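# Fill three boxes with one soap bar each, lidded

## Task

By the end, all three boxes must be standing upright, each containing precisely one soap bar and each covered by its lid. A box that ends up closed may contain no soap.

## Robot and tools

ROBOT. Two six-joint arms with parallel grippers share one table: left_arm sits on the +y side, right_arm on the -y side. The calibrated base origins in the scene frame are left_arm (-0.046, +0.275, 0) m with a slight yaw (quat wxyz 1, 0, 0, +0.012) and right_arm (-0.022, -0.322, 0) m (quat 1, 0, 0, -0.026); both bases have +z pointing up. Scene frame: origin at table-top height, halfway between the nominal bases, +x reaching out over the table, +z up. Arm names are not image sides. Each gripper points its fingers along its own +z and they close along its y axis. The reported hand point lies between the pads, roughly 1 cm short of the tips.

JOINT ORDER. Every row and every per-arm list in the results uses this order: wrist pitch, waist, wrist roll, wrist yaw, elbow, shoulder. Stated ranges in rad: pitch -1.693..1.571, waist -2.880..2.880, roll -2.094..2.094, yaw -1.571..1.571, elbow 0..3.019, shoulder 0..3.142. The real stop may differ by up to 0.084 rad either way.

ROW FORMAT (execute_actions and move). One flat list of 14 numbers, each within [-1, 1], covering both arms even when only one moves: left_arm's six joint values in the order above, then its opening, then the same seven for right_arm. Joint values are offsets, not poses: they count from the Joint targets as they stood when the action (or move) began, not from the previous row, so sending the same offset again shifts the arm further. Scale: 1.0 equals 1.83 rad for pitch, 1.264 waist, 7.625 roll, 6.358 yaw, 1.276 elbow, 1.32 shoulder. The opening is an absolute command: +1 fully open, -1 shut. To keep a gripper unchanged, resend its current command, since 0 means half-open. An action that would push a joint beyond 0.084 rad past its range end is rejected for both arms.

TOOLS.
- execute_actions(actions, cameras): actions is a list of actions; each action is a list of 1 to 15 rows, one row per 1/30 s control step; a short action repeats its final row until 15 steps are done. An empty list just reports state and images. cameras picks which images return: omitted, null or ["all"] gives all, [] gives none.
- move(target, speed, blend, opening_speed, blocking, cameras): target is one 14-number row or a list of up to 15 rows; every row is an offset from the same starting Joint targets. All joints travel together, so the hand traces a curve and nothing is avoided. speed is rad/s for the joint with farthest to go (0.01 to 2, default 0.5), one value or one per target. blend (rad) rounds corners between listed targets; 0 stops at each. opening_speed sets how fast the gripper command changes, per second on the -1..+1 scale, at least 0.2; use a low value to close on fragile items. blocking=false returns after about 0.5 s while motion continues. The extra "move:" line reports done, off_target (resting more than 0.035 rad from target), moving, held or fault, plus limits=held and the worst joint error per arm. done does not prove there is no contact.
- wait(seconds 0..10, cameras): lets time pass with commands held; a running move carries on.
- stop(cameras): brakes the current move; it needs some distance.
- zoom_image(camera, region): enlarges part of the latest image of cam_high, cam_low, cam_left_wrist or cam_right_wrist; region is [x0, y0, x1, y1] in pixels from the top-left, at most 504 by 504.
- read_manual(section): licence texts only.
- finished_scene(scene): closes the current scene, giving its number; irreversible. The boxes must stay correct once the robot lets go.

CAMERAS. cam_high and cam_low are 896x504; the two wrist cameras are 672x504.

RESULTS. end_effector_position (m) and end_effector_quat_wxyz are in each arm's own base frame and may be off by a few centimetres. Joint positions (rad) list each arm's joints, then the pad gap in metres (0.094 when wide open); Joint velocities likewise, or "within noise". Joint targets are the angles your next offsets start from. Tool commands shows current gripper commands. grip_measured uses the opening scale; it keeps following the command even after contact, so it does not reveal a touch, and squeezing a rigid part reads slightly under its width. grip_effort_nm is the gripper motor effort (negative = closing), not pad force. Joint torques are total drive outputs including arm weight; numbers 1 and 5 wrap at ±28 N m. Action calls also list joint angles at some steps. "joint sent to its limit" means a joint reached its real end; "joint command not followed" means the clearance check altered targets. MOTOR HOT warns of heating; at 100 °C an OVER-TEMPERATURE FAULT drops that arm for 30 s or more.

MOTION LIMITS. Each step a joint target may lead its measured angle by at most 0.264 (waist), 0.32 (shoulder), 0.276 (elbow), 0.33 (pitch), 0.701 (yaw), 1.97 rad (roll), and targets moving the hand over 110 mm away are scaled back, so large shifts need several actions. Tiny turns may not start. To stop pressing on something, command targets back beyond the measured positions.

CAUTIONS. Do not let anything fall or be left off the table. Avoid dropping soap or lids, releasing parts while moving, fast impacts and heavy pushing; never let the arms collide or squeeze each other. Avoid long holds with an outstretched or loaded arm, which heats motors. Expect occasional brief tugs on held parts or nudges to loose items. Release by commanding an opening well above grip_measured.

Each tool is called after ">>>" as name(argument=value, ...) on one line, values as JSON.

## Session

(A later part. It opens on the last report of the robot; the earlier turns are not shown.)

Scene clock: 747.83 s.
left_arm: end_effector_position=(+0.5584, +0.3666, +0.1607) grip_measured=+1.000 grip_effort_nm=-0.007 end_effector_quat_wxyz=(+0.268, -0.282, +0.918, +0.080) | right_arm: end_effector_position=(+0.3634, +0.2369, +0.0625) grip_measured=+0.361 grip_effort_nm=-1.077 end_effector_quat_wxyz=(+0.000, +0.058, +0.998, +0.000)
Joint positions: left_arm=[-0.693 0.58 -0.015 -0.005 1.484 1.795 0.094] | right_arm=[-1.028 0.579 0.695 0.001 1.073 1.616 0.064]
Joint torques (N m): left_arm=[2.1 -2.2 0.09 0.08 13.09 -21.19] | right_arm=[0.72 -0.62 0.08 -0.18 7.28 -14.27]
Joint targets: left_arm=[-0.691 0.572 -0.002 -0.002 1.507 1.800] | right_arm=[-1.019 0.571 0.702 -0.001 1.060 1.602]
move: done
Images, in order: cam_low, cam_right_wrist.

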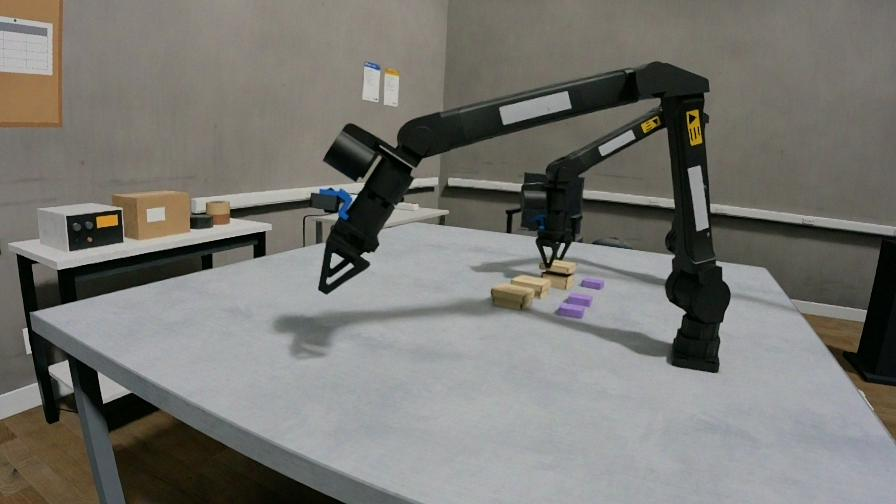

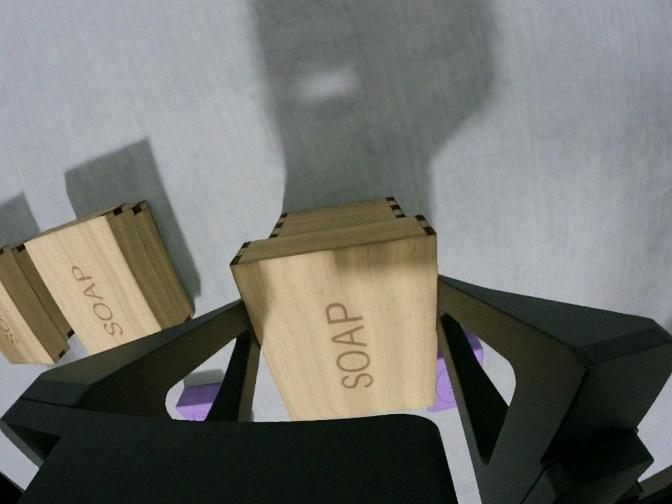

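>>> move(target=[[0,0,0,0,0,0,1,0,0,0,0,0,0.0242,0.25],[0,0,0,0,0,0,1,0.024,0,0,0,-0.0157,0.0443,0.25]], speed=[0.1,0.04], cameras=["cam_right_wrist","cam_low"])

>>> zoom_image(camera="cam_low", region=[500, 250, 600, 310])

>>> zoom_image(camera="cam_right_wrist", region=[200, 150, 480, 360])

Scene clock: 772.53 s.
left_arm: end_effector_position=(+0.5584, +0.3666, +0.1607) grip_measured=+1.000 grip_effort_nm=-0.017 end_effector_quat_wxyz=(+0.268, -0.282, +0.918, +0.080) | right_arm: end_effector_position=(+0.3641, +0.2373, +0.0512) grip_measured=+0.361 grip_effort_nm=-1.077 end_effector_quat_wxyz=(+0.002, +0.058, +0.998, +0.001)
Joint positions: left_arm=[-0.693 0.58 -0.015 -0.005 1.484 1.795 0.094] | right_arm=[-0.993 0.579 0.695 0.001 1.058 1.632 0.064]
Joint torques (N m): left_arm=[2.11 -2.26 0.08 0.08 13.08 -21.19] | right_arm=[1.02 -0.62 0.08 -0.18 6.74 -10.99]
Joint targets: left_arm=[-0.691 0.572 -0.002 -0.002 1.507 1.800] | right_arm=[-0.975 0.571 0.702 0.000 1.040 1.661]
move: done
Images, in order: cam_low, cam_right_wrist.

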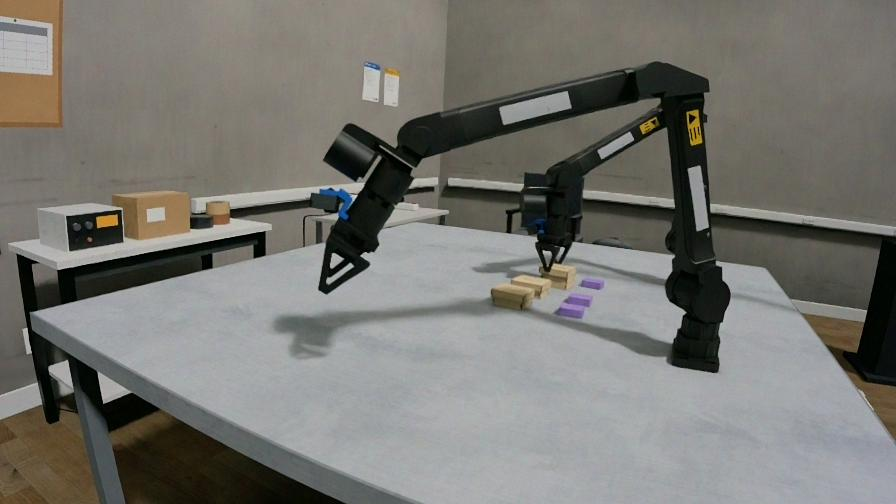

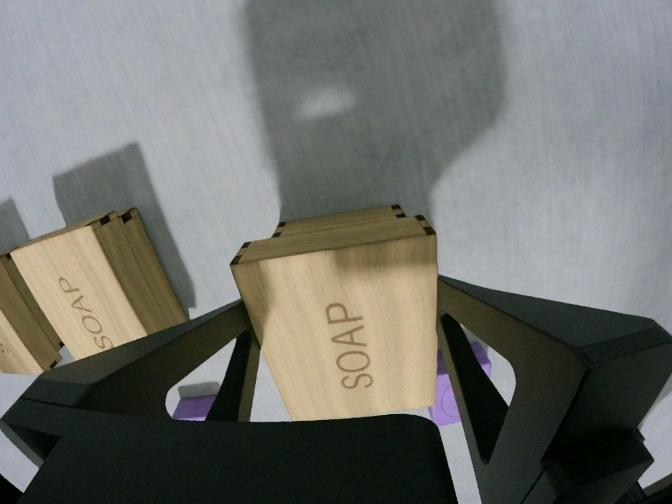

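Scaled by 5.040 from the camera's 896x504 image, which has a finer 1280x720 frame.

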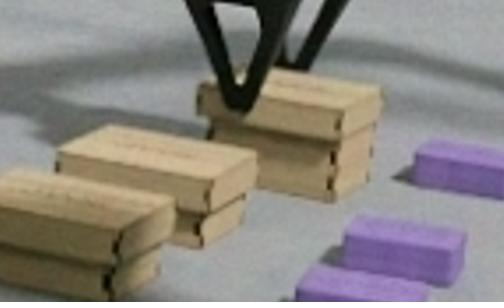

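Scaled by 1.800 from the camera's 672x504 image, which has a finer 960x720 frame.

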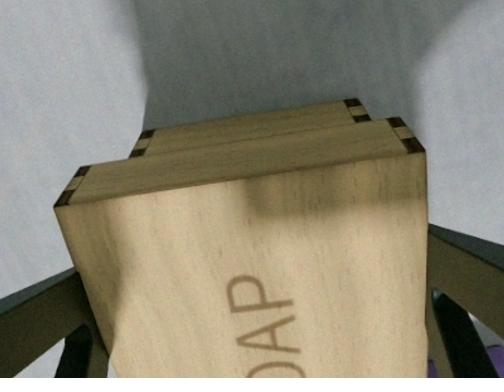

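>>> move(target=[[0,0,0,0,0,0,1,-0.0126,0,0,0,0.0455,-0.0258,0.25],[0,0,0,0,0,0,1,-0.024,0,0,0,0.0627,-0.0394,0.25],[0,0,0,0,0,0,1,-0.0131,0,0,0,0.0016,-0.0439,0.25],[0,0,0,0,0,0,1,-0.0131,0,0,0,0.0016,-0.0205,0.25],[0,0,0,0,0,0,1,0.0044,0,0,0,-0.0094,-0.0053,0.25]], speed=[0.1,0.06,0.06,0.1,0.04], cameras=["cam_right_wrist","cam_low"])

>>> zoom_image(camera="cam_low", region=[500, 250, 600, 310])

>>> zoom_image(camera="cam_right_wrist", region=[200, 150, 480, 360])

Scene clock: 804.20 s.
left_arm: end_effector_position=(+0.5584, +0.3666, +0.1607) grip_measured=+1.000 grip_effort_nm=-0.017 end_effector_quat_wxyz=(+0.268, -0.282, +0.918, +0.080) | right_arm: end_effector_position=(+0.3613, +0.2355, +0.0461) grip_measured=+0.361 grip_effort_nm=-1.077 end_effector_quat_wxyz=(+0.002, +0.058, +0.998, +0.001)
Joint positions: left_arm=[-0.693 0.58 -0.015 -0.005 1.484 1.795 0.094] | right_arm=[-0.976 0.579 0.695 0.001 1.042 1.631 0.064]
Joint torques (N m): left_arm=[2.1 -2.26 0.08 0.08 13.08 -21.19] | right_arm=[0.77 -0.62 0.08 -0.18 7.02 -11.34]
Joint targets: left_arm=[-0.691 0.572 -0.002 -0.002 1.507 1.800] | right_arm=[-0.967 0.571 0.702 0.000 1.028 1.654]
move: done
Images, in order: cam_low, cam_right_wrist.

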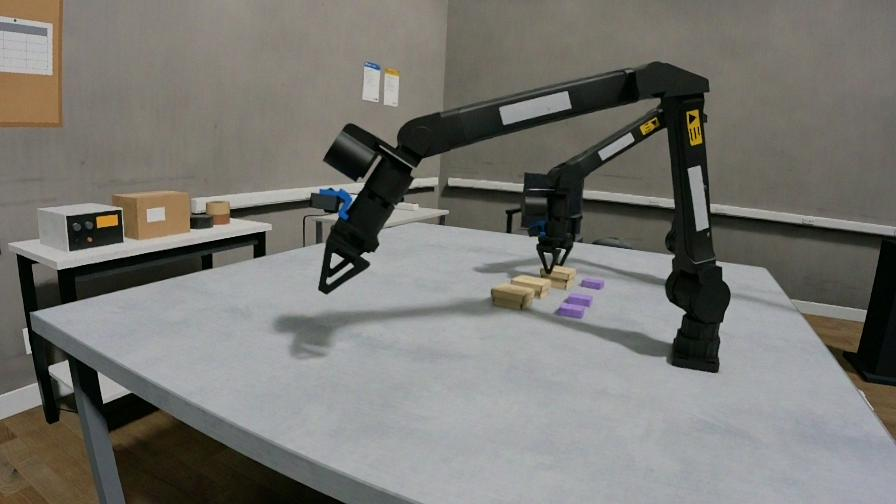

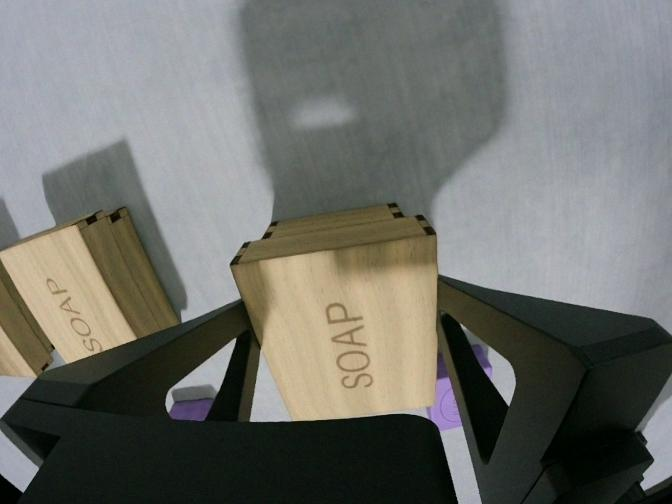

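Scaled by 5.040 from the camera's 896x504 image, which has a finer 1280x720 frame.

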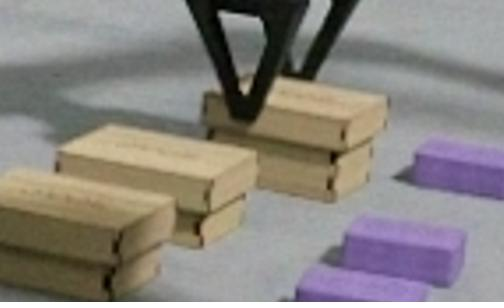

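Scaled by 1.800 from the camera's 672x504 image, which has a finer 960x720 frame.

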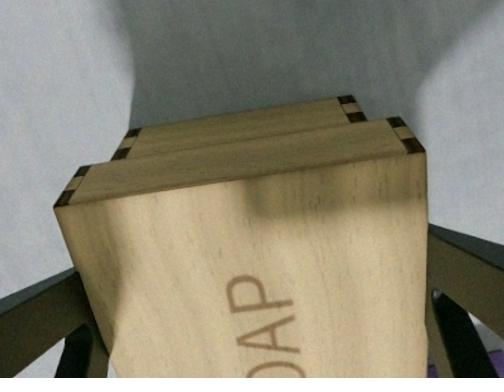

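>>> move(target=[0,0,0,0,0,0,1,0.0128,0,0,0,-0.008,0.01,0.25], speed=0.04, cameras=["cam_low"])

>>> zoom_image(camera="cam_low", region=[500, 250, 600, 310])

Scene clock: 818.87 s.
left_arm: end_effector_position=(+0.5584, +0.3666, +0.1607) grip_measured=+1.000 grip_effort_nm=-0.007 end_effector_quat_wxyz=(+0.268, -0.282, +0.918, +0.080) | right_arm: end_effector_position=(+0.3613, +0.2355, +0.0378) grip_measured=+0.361 grip_effort_nm=-1.082 end_effector_quat_wxyz=(+0.003, +0.058, +0.998, +0.001)
Joint positions: left_arm=[-0.693 0.58 -0.015 -0.005 1.484 1.795 0.094] | right_arm=[-0.953 0.579 0.695 0.001 1.032 1.644 0.064]
Joint torques (N m): left_arm=[2.11 -2.26 0.09 0.08 13.08 -21.19] | right_arm=[0.75 -0.67 0.08 -0.18 6.93 -11.4]
Joint targets: left_arm=[-0.691 0.572 -0.002 -0.002 1.507 1.800] | right_arm=[-0.944 0.571 0.702 0.000 1.018 1.667]
move: done
Images, in order: cam_low.

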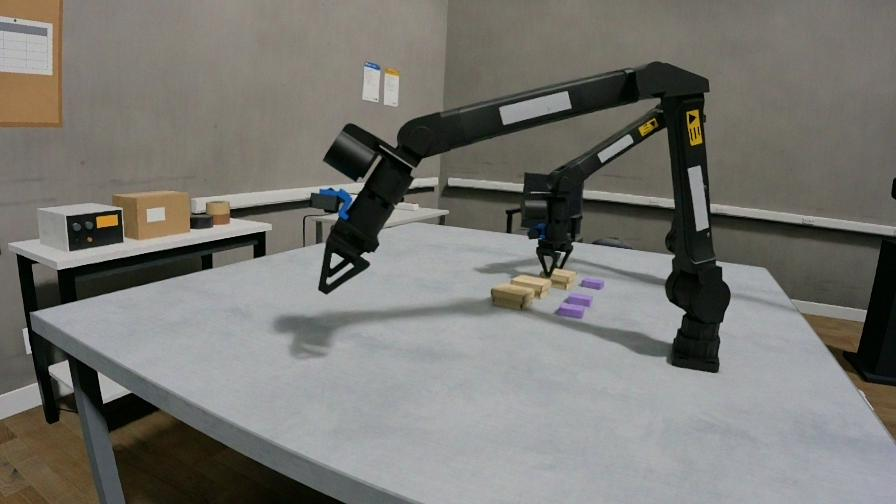

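Scaled by 5.040 from the camera's 896x504 image, which has a finer 1280x720 frame.

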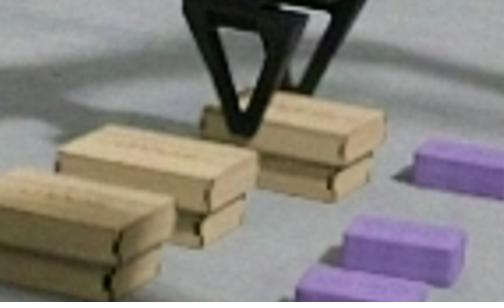

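>>> move(target=[0,0,0,0,0,0,1,0,0,0,0,0,0,0.62], opening_speed=0.4, cameras=[])

>>> move(target=[[0,0,0,0,0,0,1,-0.011,0,0,0,0.043,-0.0227,0.62],[0,0,0,0,0,0,1,-0.131,0,0,0,0.1418,-0.1083,0.62],[0,0,0,0,0,0,1,-0.167,0.15,0.0092,0,0.3856,0.1121,1]], speed=[0.15,0.15,0.4])

>>> zoom_image(camera="cam_low", region=[500, 250, 600, 310])

>>> zoom_image(camera="cam_right_wrist", region=[100, 50, 520, 365])

Scene clock: 842.87 s.
move: done

Scene clock: 846.73 s.
left_arm: end_effector_position=(+0.5584, +0.3666, +0.1607) grip_measured=+1.000 grip_effort_nm=-0.007 end_effector_quat_wxyz=(+0.268, -0.282, +0.918, +0.080) | right_arm: end_effector_position=(+0.3827, +0.3634, +0.1112) grip_measured=+0.997 grip_effort_nm=0.042 end_effector_quat_wxyz=(-0.004, +0.000, +1.000, -0.005)
Joint positions: left_arm=[-0.693 0.58 -0.015 -0.005 1.484 1.795 0.094] | right_arm=[-1.242 0.761 0.761 0 1.45 1.792 0.094]
Joint torques (N m): left_arm=[2.11 -2.26 0.09 0.08 13.08 -21.19] | right_arm=[0.06 0.15 0.12 -0.15 14.27 -14.92]
Joint targets: left_arm=[-0.691 0.572 -0.002 -0.002 1.507 1.800] | right_arm=[-1.249 0.761 0.772 0.000 1.510 1.815]
move: off_target (right_arm); target 3's new numbers were sent with right_arm's elbow 0.060 rad from that target; right_arm: the elbow is farthest, 0.060 rad from its target

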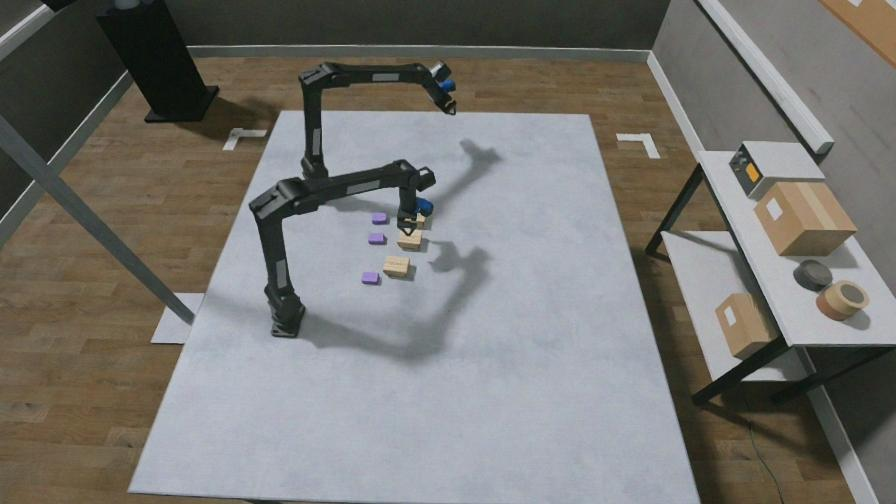

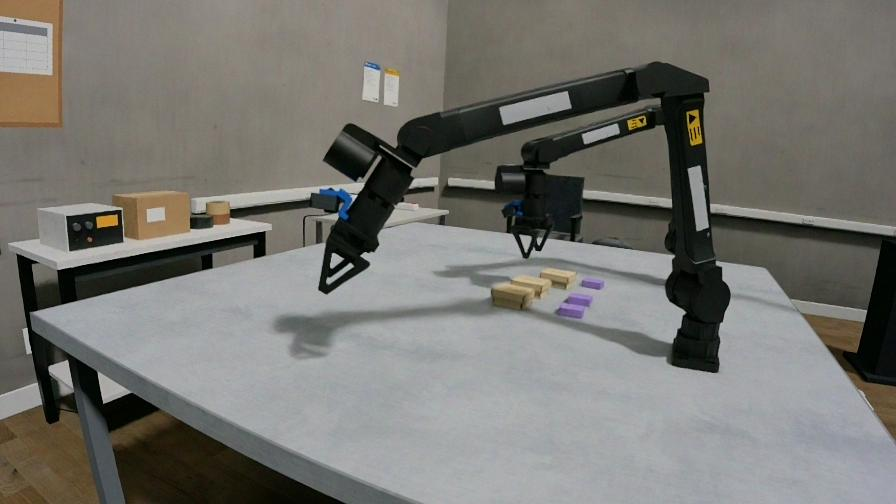

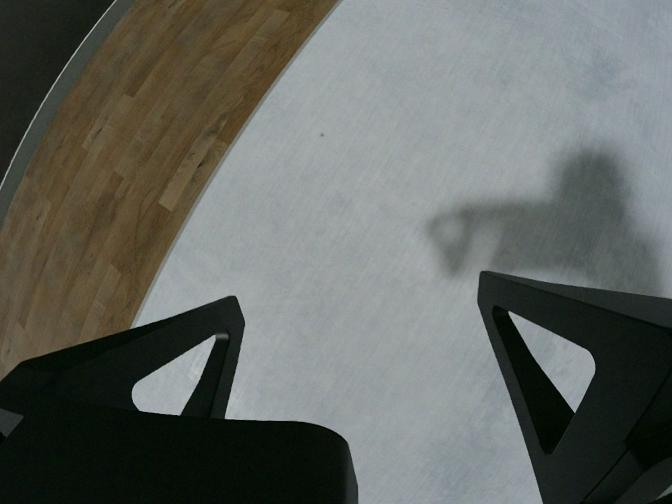

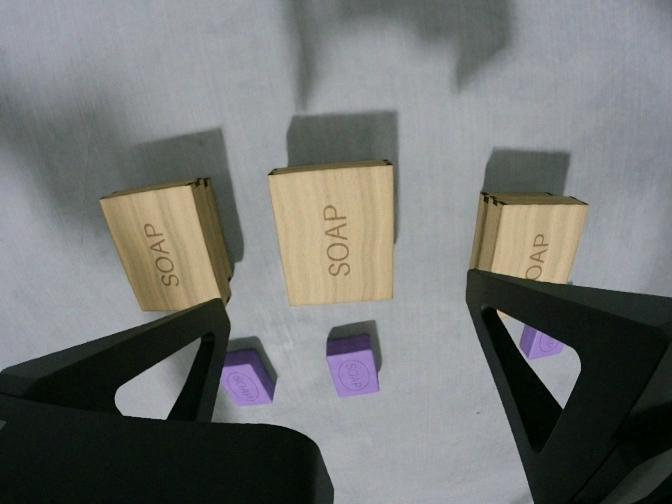

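Scaled by 5.040 from the camera's 896x504 image, which has a finer 1280x720 frame.

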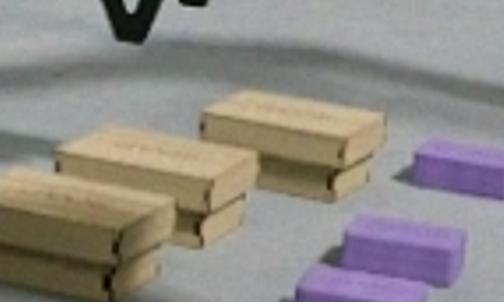

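Scaled by 1.200 from the camera's 672x504 image, which has a finer 960x720 frame.

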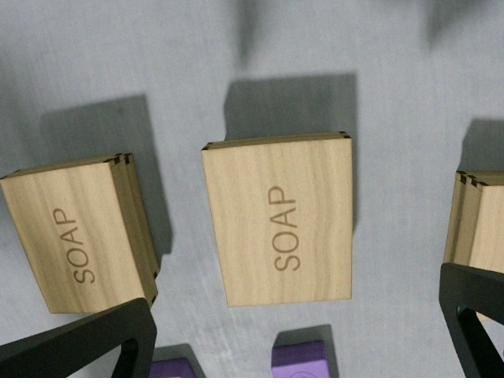

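>>> move(target=[0,0,0,0,0,0,1,0.0514,-0.0099,0.0106,0,-0.0752,0.0265,0.6], speed=0.3, opening_speed=1, cameras=["cam_right_wrist"])

Scene clock: 891.57 s.
left_arm: end_effector_position=(+0.5584, +0.3666, +0.1607) grip_measured=+1.000 grip_effort_nm=-0.007 end_effector_quat_wxyz=(+0.268, -0.282, +0.918, +0.080) | right_arm: end_effector_position=(+0.3909, +0.3679, +0.0850) grip_measured=+0.602 grip_effort_nm=-0.129 end_effector_quat_wxyz=(+0.002, +0.043, +0.999, +0.002)
Joint positions: left_arm=[-0.693 0.58 -0.015 -0.005 1.484 1.795 0.094] | right_arm=[-1.164 0.756 0.841 0 1.427 1.827 0.075]
Joint torques (N m): left_arm=[2.11 -2.26 0.09 0.08 13.08 -21.19] | right_arm=[0.79 -0.56 0.11 -0.15 7.94 -15.33]
Motor temperatures (°C): left_arm=[28 29 29 28 51 41 29] | right_arm=[31 33 28 30 52 32 31]
Heat: left arm: hottest elbow 51 °C; right arm: hottest elbow 52 °C.
Joint targets: left_arm=[-0.691 0.572 -0.002 -0.002 1.507 1.800] | right_arm=[-1.155 0.748 0.853 0.000 1.414 1.850]
move: done
Images, in order: cam_right_wrist.

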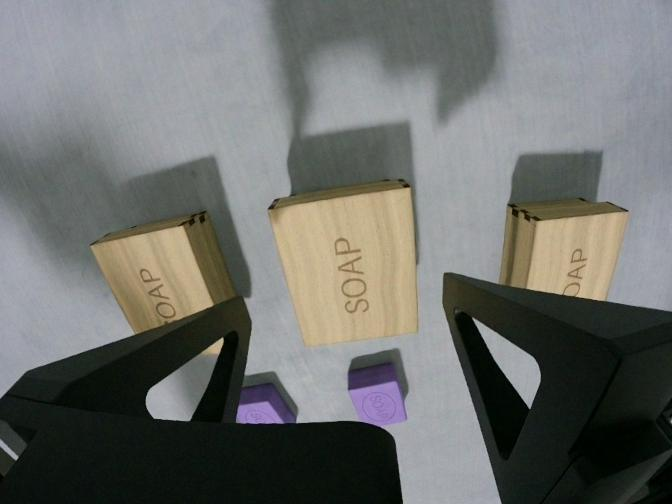

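>>> move(target=[[0,0,0,0,0,0,1,0,-0.0055,0,0,0,0,0.6],[0,0,0,0,0,0,1,0.059,-0.0055,0,0,-0.0423,0.0424,0.6]], speed=0.15, cameras=["cam_right_wrist","cam_low"])

>>> zoom_image(camera="cam_low", region=[480, 240, 600, 312])

Scene clock: 911.47 s.
left_arm: end_effector_position=(+0.5584, +0.3666, +0.1607) grip_measured=+1.000 grip_effort_nm=-0.007 end_effector_quat_wxyz=(+0.268, -0.282, +0.918, +0.080) | right_arm: end_effector_position=(+0.3944, +0.3655, +0.0391) grip_measured=+0.602 grip_effort_nm=-0.125 end_effector_quat_wxyz=(+0.003, +0.047, +0.999, +0.003)
Joint positions: left_arm=[-0.693 0.58 -0.015 -0.005 1.484 1.795 0.094] | right_arm=[-1.056 0.748 0.842 0 1.373 1.881 0.075]
Joint torques (N m): left_arm=[2.1 -2.2 0.09 0.08 13.09 -21.19] | right_arm=[0.69 -0.56 0.11 -0.15 7.45 -15.33]
Joint targets: left_arm=[-0.691 0.572 -0.002 -0.002 1.507 1.800] | right_arm=[-1.047 0.741 0.853 0.000 1.360 1.906]
move: done
Images, in order: cam_low, cam_right_wrist.

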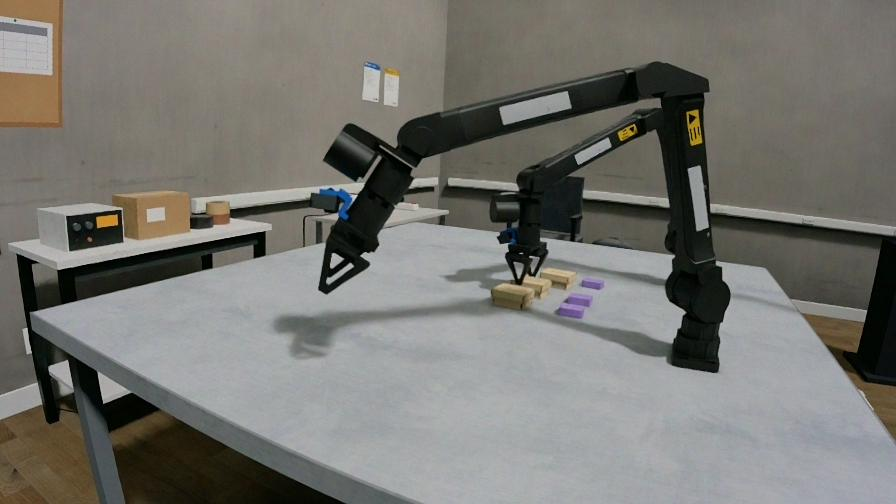

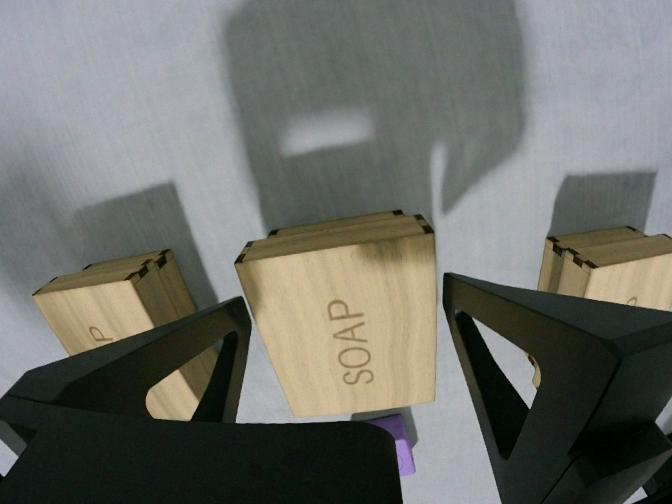

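Scaled by 4.200 from the camera's 896x504 image, which has a finer 1280x720 frame.

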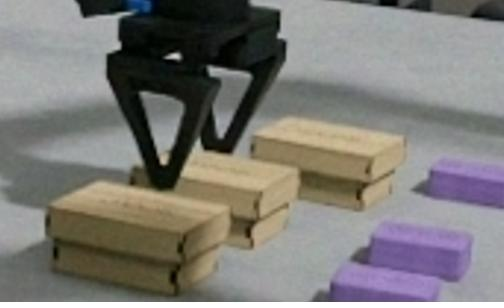

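>>> move(target=[0,0,0,0,0,0,1,0,0,0,0,0,0,0.25], opening_speed=0.25, cameras=["cam_right_wrist","cam_low"])

>>> zoom_image(camera="cam_right_wrist", region=[200, 150, 480, 360])

>>> zoom_image(camera="cam_low", region=[480, 255, 580, 315])

Scene clock: 922.10 s.
left_arm: end_effector_position=(+0.5584, +0.3666, +0.1607) grip_measured=+1.000 grip_effort_nm=-0.007 end_effector_quat_wxyz=(+0.268, -0.282, +0.918, +0.080) | right_arm: end_effector_position=(+0.3944, +0.3655, +0.0391) grip_measured=+0.351 grip_effort_nm=-1.053 end_effector_quat_wxyz=(+0.003, +0.047, +0.999, +0.003)
Joint positions: left_arm=[-0.693 0.58 -0.015 -0.005 1.484 1.795 0.094] | right_arm=[-1.056 0.748 0.842 0 1.373 1.881 0.063]
Joint torques (N m): left_arm=[2.1 -2.2 0.08 0.08 13.08 -21.25] | right_arm=[0.7 -0.56 0.12 -0.15 7.45 -15.33]
Motor temperatures (°C): left_arm=[28 29 29 28 51 41 29] | right_arm=[31 33 28 30 46 34 31]
Heat: left arm: hottest elbow 51 °C; right arm: hottest elbow 46 °C.
Joint targets: left_arm=[-0.691 0.572 -0.002 -0.002 1.507 1.800] | right_arm=[-1.047 0.741 0.853 0.000 1.360 1.906]
move: done
Images, in order: cam_low, cam_right_wrist.

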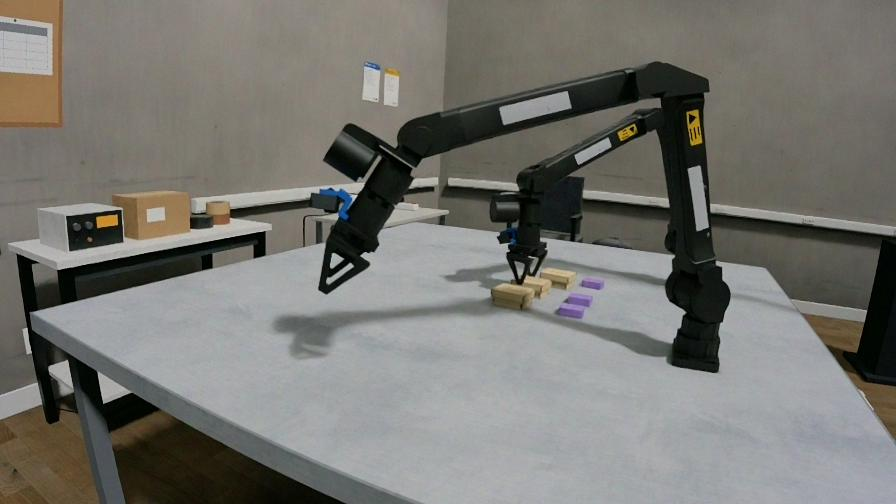

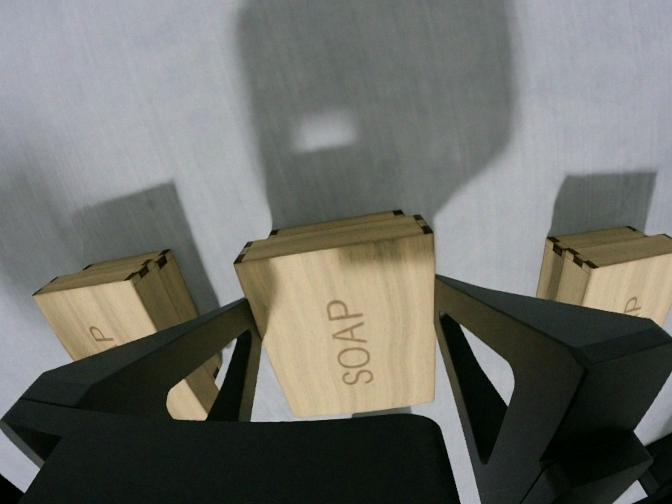

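Scaled by 1.800 from the camera's 672x504 image, which has a finer 960x720 frame.

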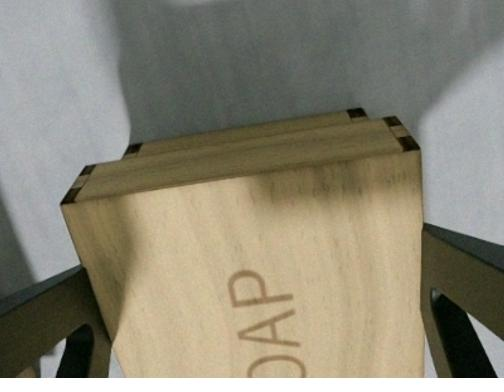

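Scaled by 5.040 from the camera's 896x504 image, which has a finer 1280x720 frame.

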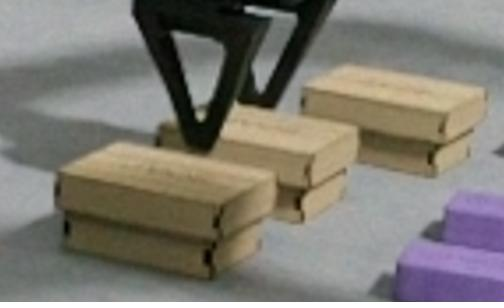

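>>> move(target=[[0,0,0,0,0,0,1,-0.0104,0,0,0,0.0455,-0.0227,0.25],[0,0,0,0,0,0,1,-0.0497,0,0,0,0.0807,-0.0561,0.25],[0,0,0,0,0,0,1,-0.0885,0,0,0,0.1129,-0.0788,0.25]], speed=0.1, blend=0.01)

>>> zoom_image(camera="cam_low", region=[480, 235, 580, 305])

>>> zoom_image(camera="cam_right_wrist", region=[200, 150, 480, 360])

>>> zoom_image(camera="cam_high", region=[340, 190, 460, 300])

Scene clock: 943.87 s.
left_arm: end_effector_position=(+0.5584, +0.3666, +0.1607) grip_measured=+1.000 grip_effort_nm=-0.012 end_effector_quat_wxyz=(+0.268, -0.282, +0.918, +0.080) | right_arm: end_effector_position=(+0.3934, +0.3646, +0.0988) grip_measured=+0.349 grip_effort_nm=-1.077 end_effector_quat_wxyz=(+0.001, +0.047, +0.999, +0.001)
Joint positions: left_arm=[-0.693 0.58 -0.015 -0.005 1.484 1.795 0.094] | right_arm=[-1.201 0.748 0.842 0 1.448 1.815 0.063]
Joint torques (N m): left_arm=[2.11 -2.26 0.08 0.08 13.09 -21.19] | right_arm=[0.13 -0.56 0.11 -0.15 13.86 -18.02]
Joint targets: left_arm=[-0.691 0.572 -0.002 -0.002 1.507 1.800] | right_arm=[-1.209 0.741 0.853 0.000 1.504 1.802]
move: off_target (right_arm); right_arm: the elbow is farthest, 0.056 rad from its target

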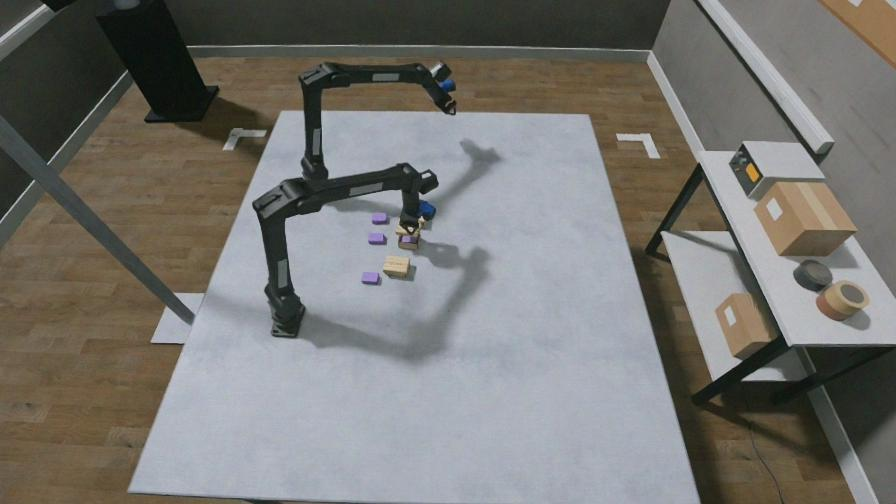

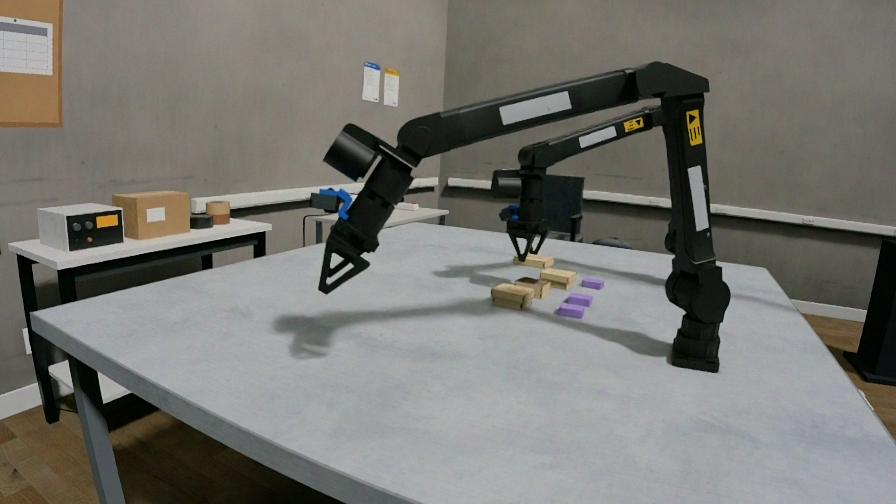

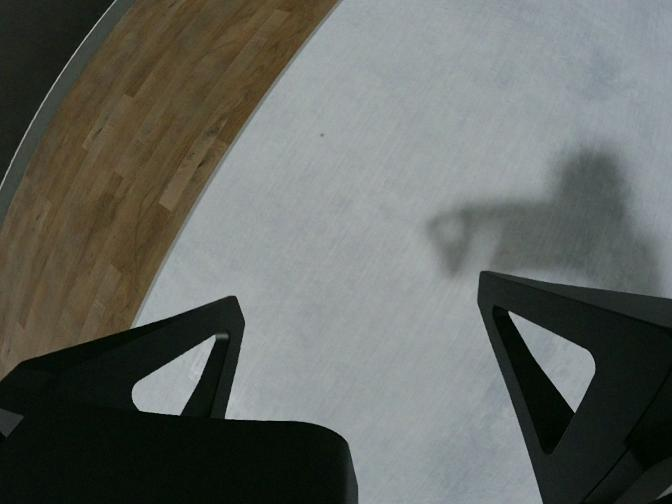

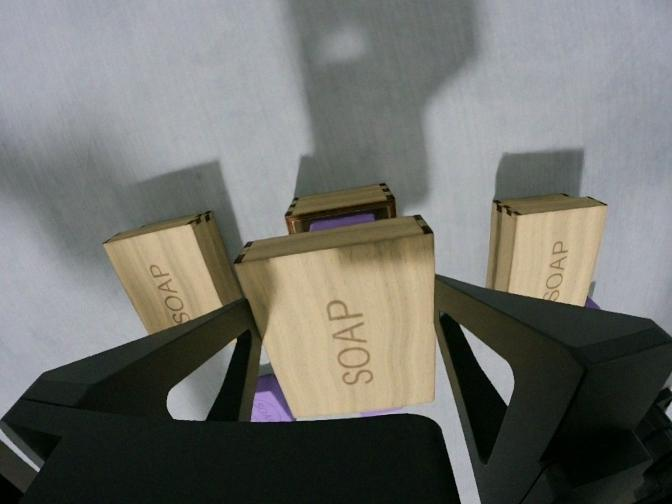

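Scaled by 5.040 from the camera's 896x504 image, which has a finer 1280x720 frame.

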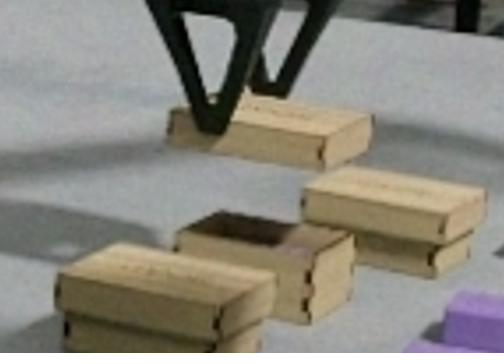

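Scaled by 1.800 from the camera's 672x504 image, which has a finer 960x720 frame.

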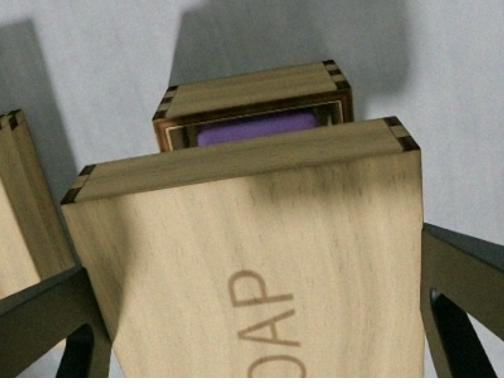

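Scaled by 4.200 from the camera's 896x504 image, which has a finer 1280x720 frame.

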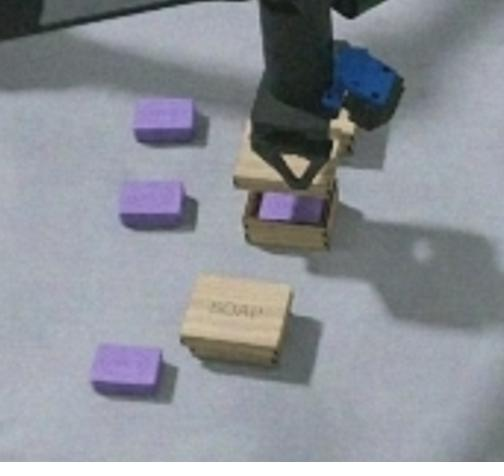

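>>> move(target=[[0,0,0,0,0,0,1,0.0093,0,0,0,-0.0439,0.0212,0.25],[0,0,0,0,0,0,1,0.0639,0,0,0,-0.0956,0.0583,0.25]], speed=0.08, blend=0.02, cameras=["cam_low","cam_right_wrist"])

>>> zoom_image(camera="cam_right_wrist", region=[200, 150, 480, 360])

Scene clock: 1021.00 s.
left_arm: end_effector_position=(+0.5584, +0.3666, +0.1607) grip_measured=+1.000 grip_effort_nm=-0.007 end_effector_quat_wxyz=(+0.268, -0.282, +0.918, +0.080) | right_arm: end_effector_position=(+0.3946, +0.3657, +0.0604) grip_measured=+0.349 grip_effort_nm=-1.077 end_effector_quat_wxyz=(+0.004, +0.047, +0.999, +0.004)
Joint positions: left_arm=[-0.693 0.58 -0.015 -0.005 1.484 1.795 0.094] | right_arm=[-1.101 0.748 0.842 0 1.395 1.853 0.063]
Joint torques (N m): left_arm=[2.1 -2.26 0.08 0.08 13.08 -21.19] | right_arm=[0.64 -0.56 0.11 -0.15 7.68 -15.27]
Motor temperatures (°C): left_arm=[28 29 29 28 52 41 29] | right_arm=[31 33 28 30 53 34 33]
Heat: left arm: hottest elbow 52 °C; right arm: hottest elbow 53 °C.
Joint targets: left_arm=[-0.691 0.572 -0.002 -0.002 1.507 1.800] | right_arm=[-1.092 0.741 0.853 0.000 1.382 1.879]
move: done
Images, in order: cam_low, cam_right_wrist.

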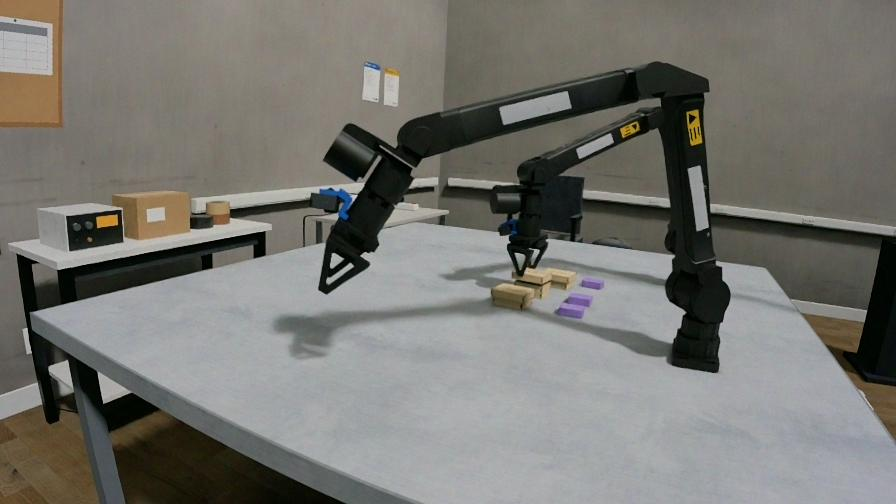

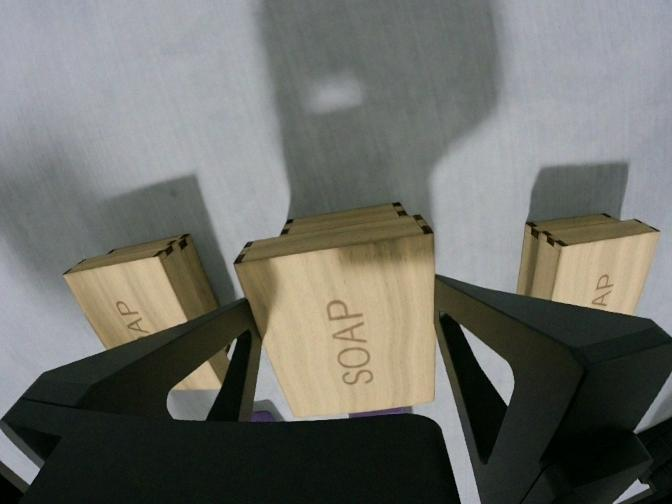

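Scaled by 1.800 from the camera's 672x504 image, which has a finer 960x720 frame.

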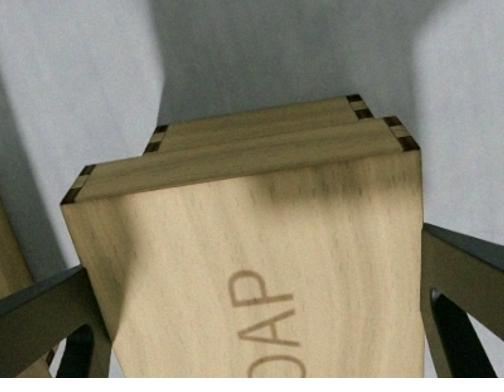

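>>> zoom_image(camera="cam_right_wrist", region=[220, 180, 440, 290])

>>> zoom_image(camera="cam_low", region=[480, 220, 620, 330])

Scaled by 2.291 from the camera's 672x504 image, which has a finer 960x720 frame.

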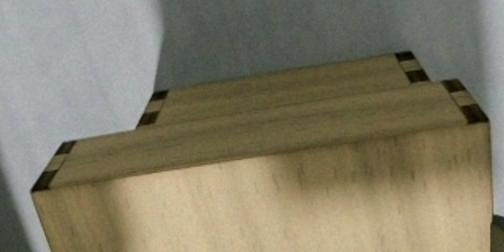

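Scaled by 3.600 from the camera's 896x504 image, which has a finer 1280x720 frame.

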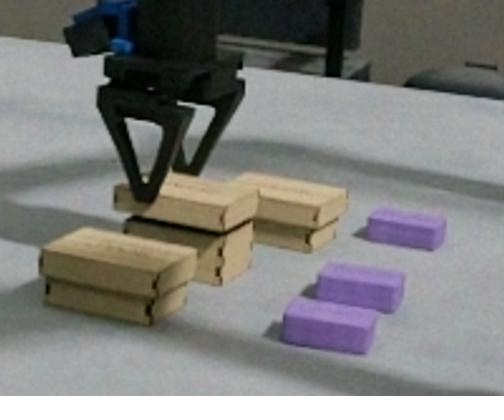

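>>> move(target=[0,0,0,0,0,0,1,0.006,-0.0024,0,0,-0.0074,0.0018,0.25], speed=0.04, cameras=["cam_low","cam_right_wrist"])

>>> zoom_image(camera="cam_right_wrist", region=[220, 180, 440, 290])

>>> zoom_image(camera="cam_low", region=[500, 250, 570, 320])

Scene clock: 1112.00 s.
left_arm: end_effector_position=(+0.5584, +0.3666, +0.1607) grip_measured=+1.000 grip_effort_nm=-0.007 end_effector_quat_wxyz=(+0.268, -0.282, +0.918, +0.080) | right_arm: end_effector_position=(+0.3946, +0.3643, +0.0572) grip_measured=+0.349 grip_effort_nm=-1.072 end_effector_quat_wxyz=(+0.005, +0.048, +0.999, +0.005)
Joint positions: left_arm=[-0.693 0.58 -0.015 -0.005 1.484 1.795 0.094] | right_arm=[-1.09 0.746 0.842 0 1.386 1.854 0.063]
Joint torques (N m): left_arm=[2.1 -2.2 0.08 0.08 13.09 -21.25] | right_arm=[0.65 -0.15 0.11 -0.15 7.58 -15.09]
Motor temperatures (°C): left_arm=[27 29 29 28 52 41 29] | right_arm=[31 33 28 30 43 35 33]
Heat: left arm: hottest elbow 52 °C; right arm: hottest elbow 43 °C.
Joint targets: left_arm=[-0.691 0.572 -0.002 -0.002 1.507 1.800] | right_arm=[-1.081 0.738 0.853 0.000 1.372 1.881]
move: done
Images, in order: cam_low, cam_right_wrist.

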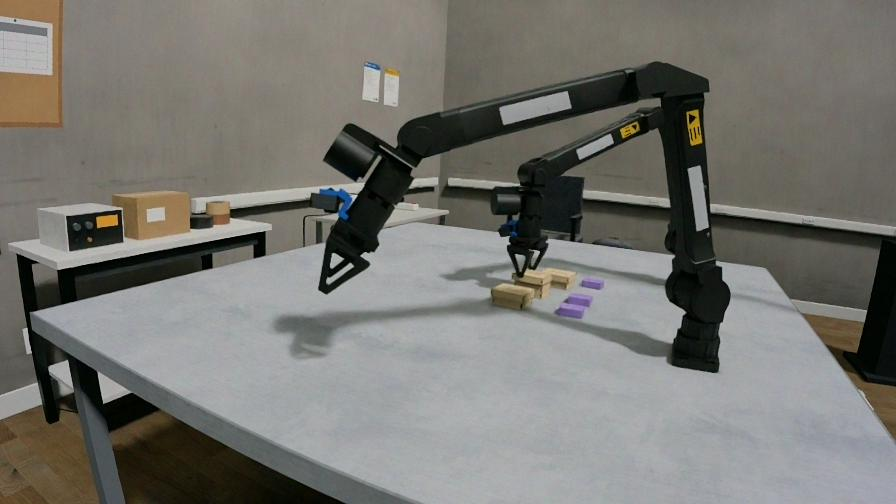

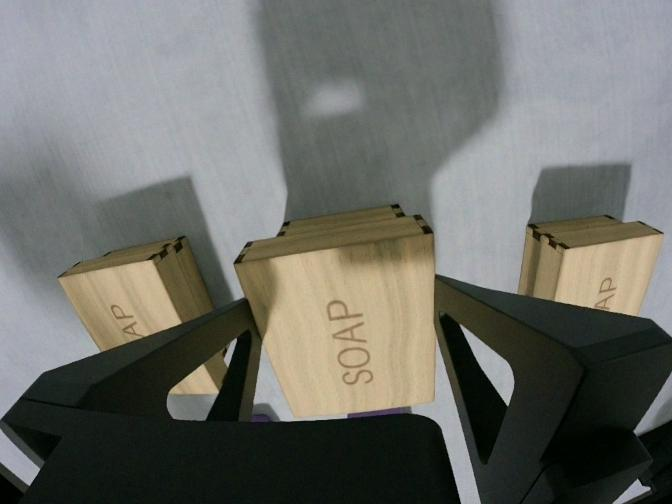

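Scaled by 2.291 from the camera's 672x504 image, which has a finer 960x720 frame.

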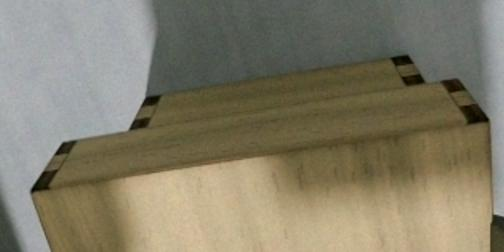

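Scaled by 7.200 from the camera's 896x504 image, which has a finer 1280x720 frame.

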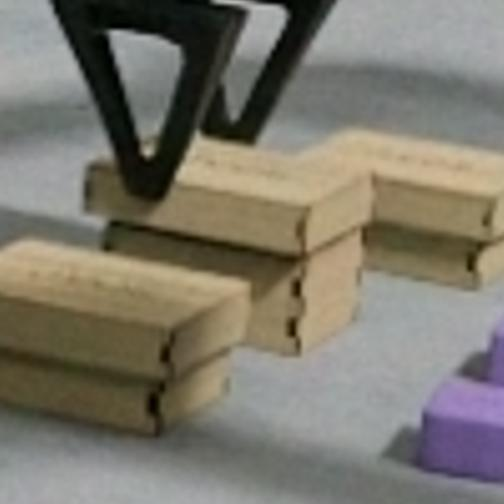

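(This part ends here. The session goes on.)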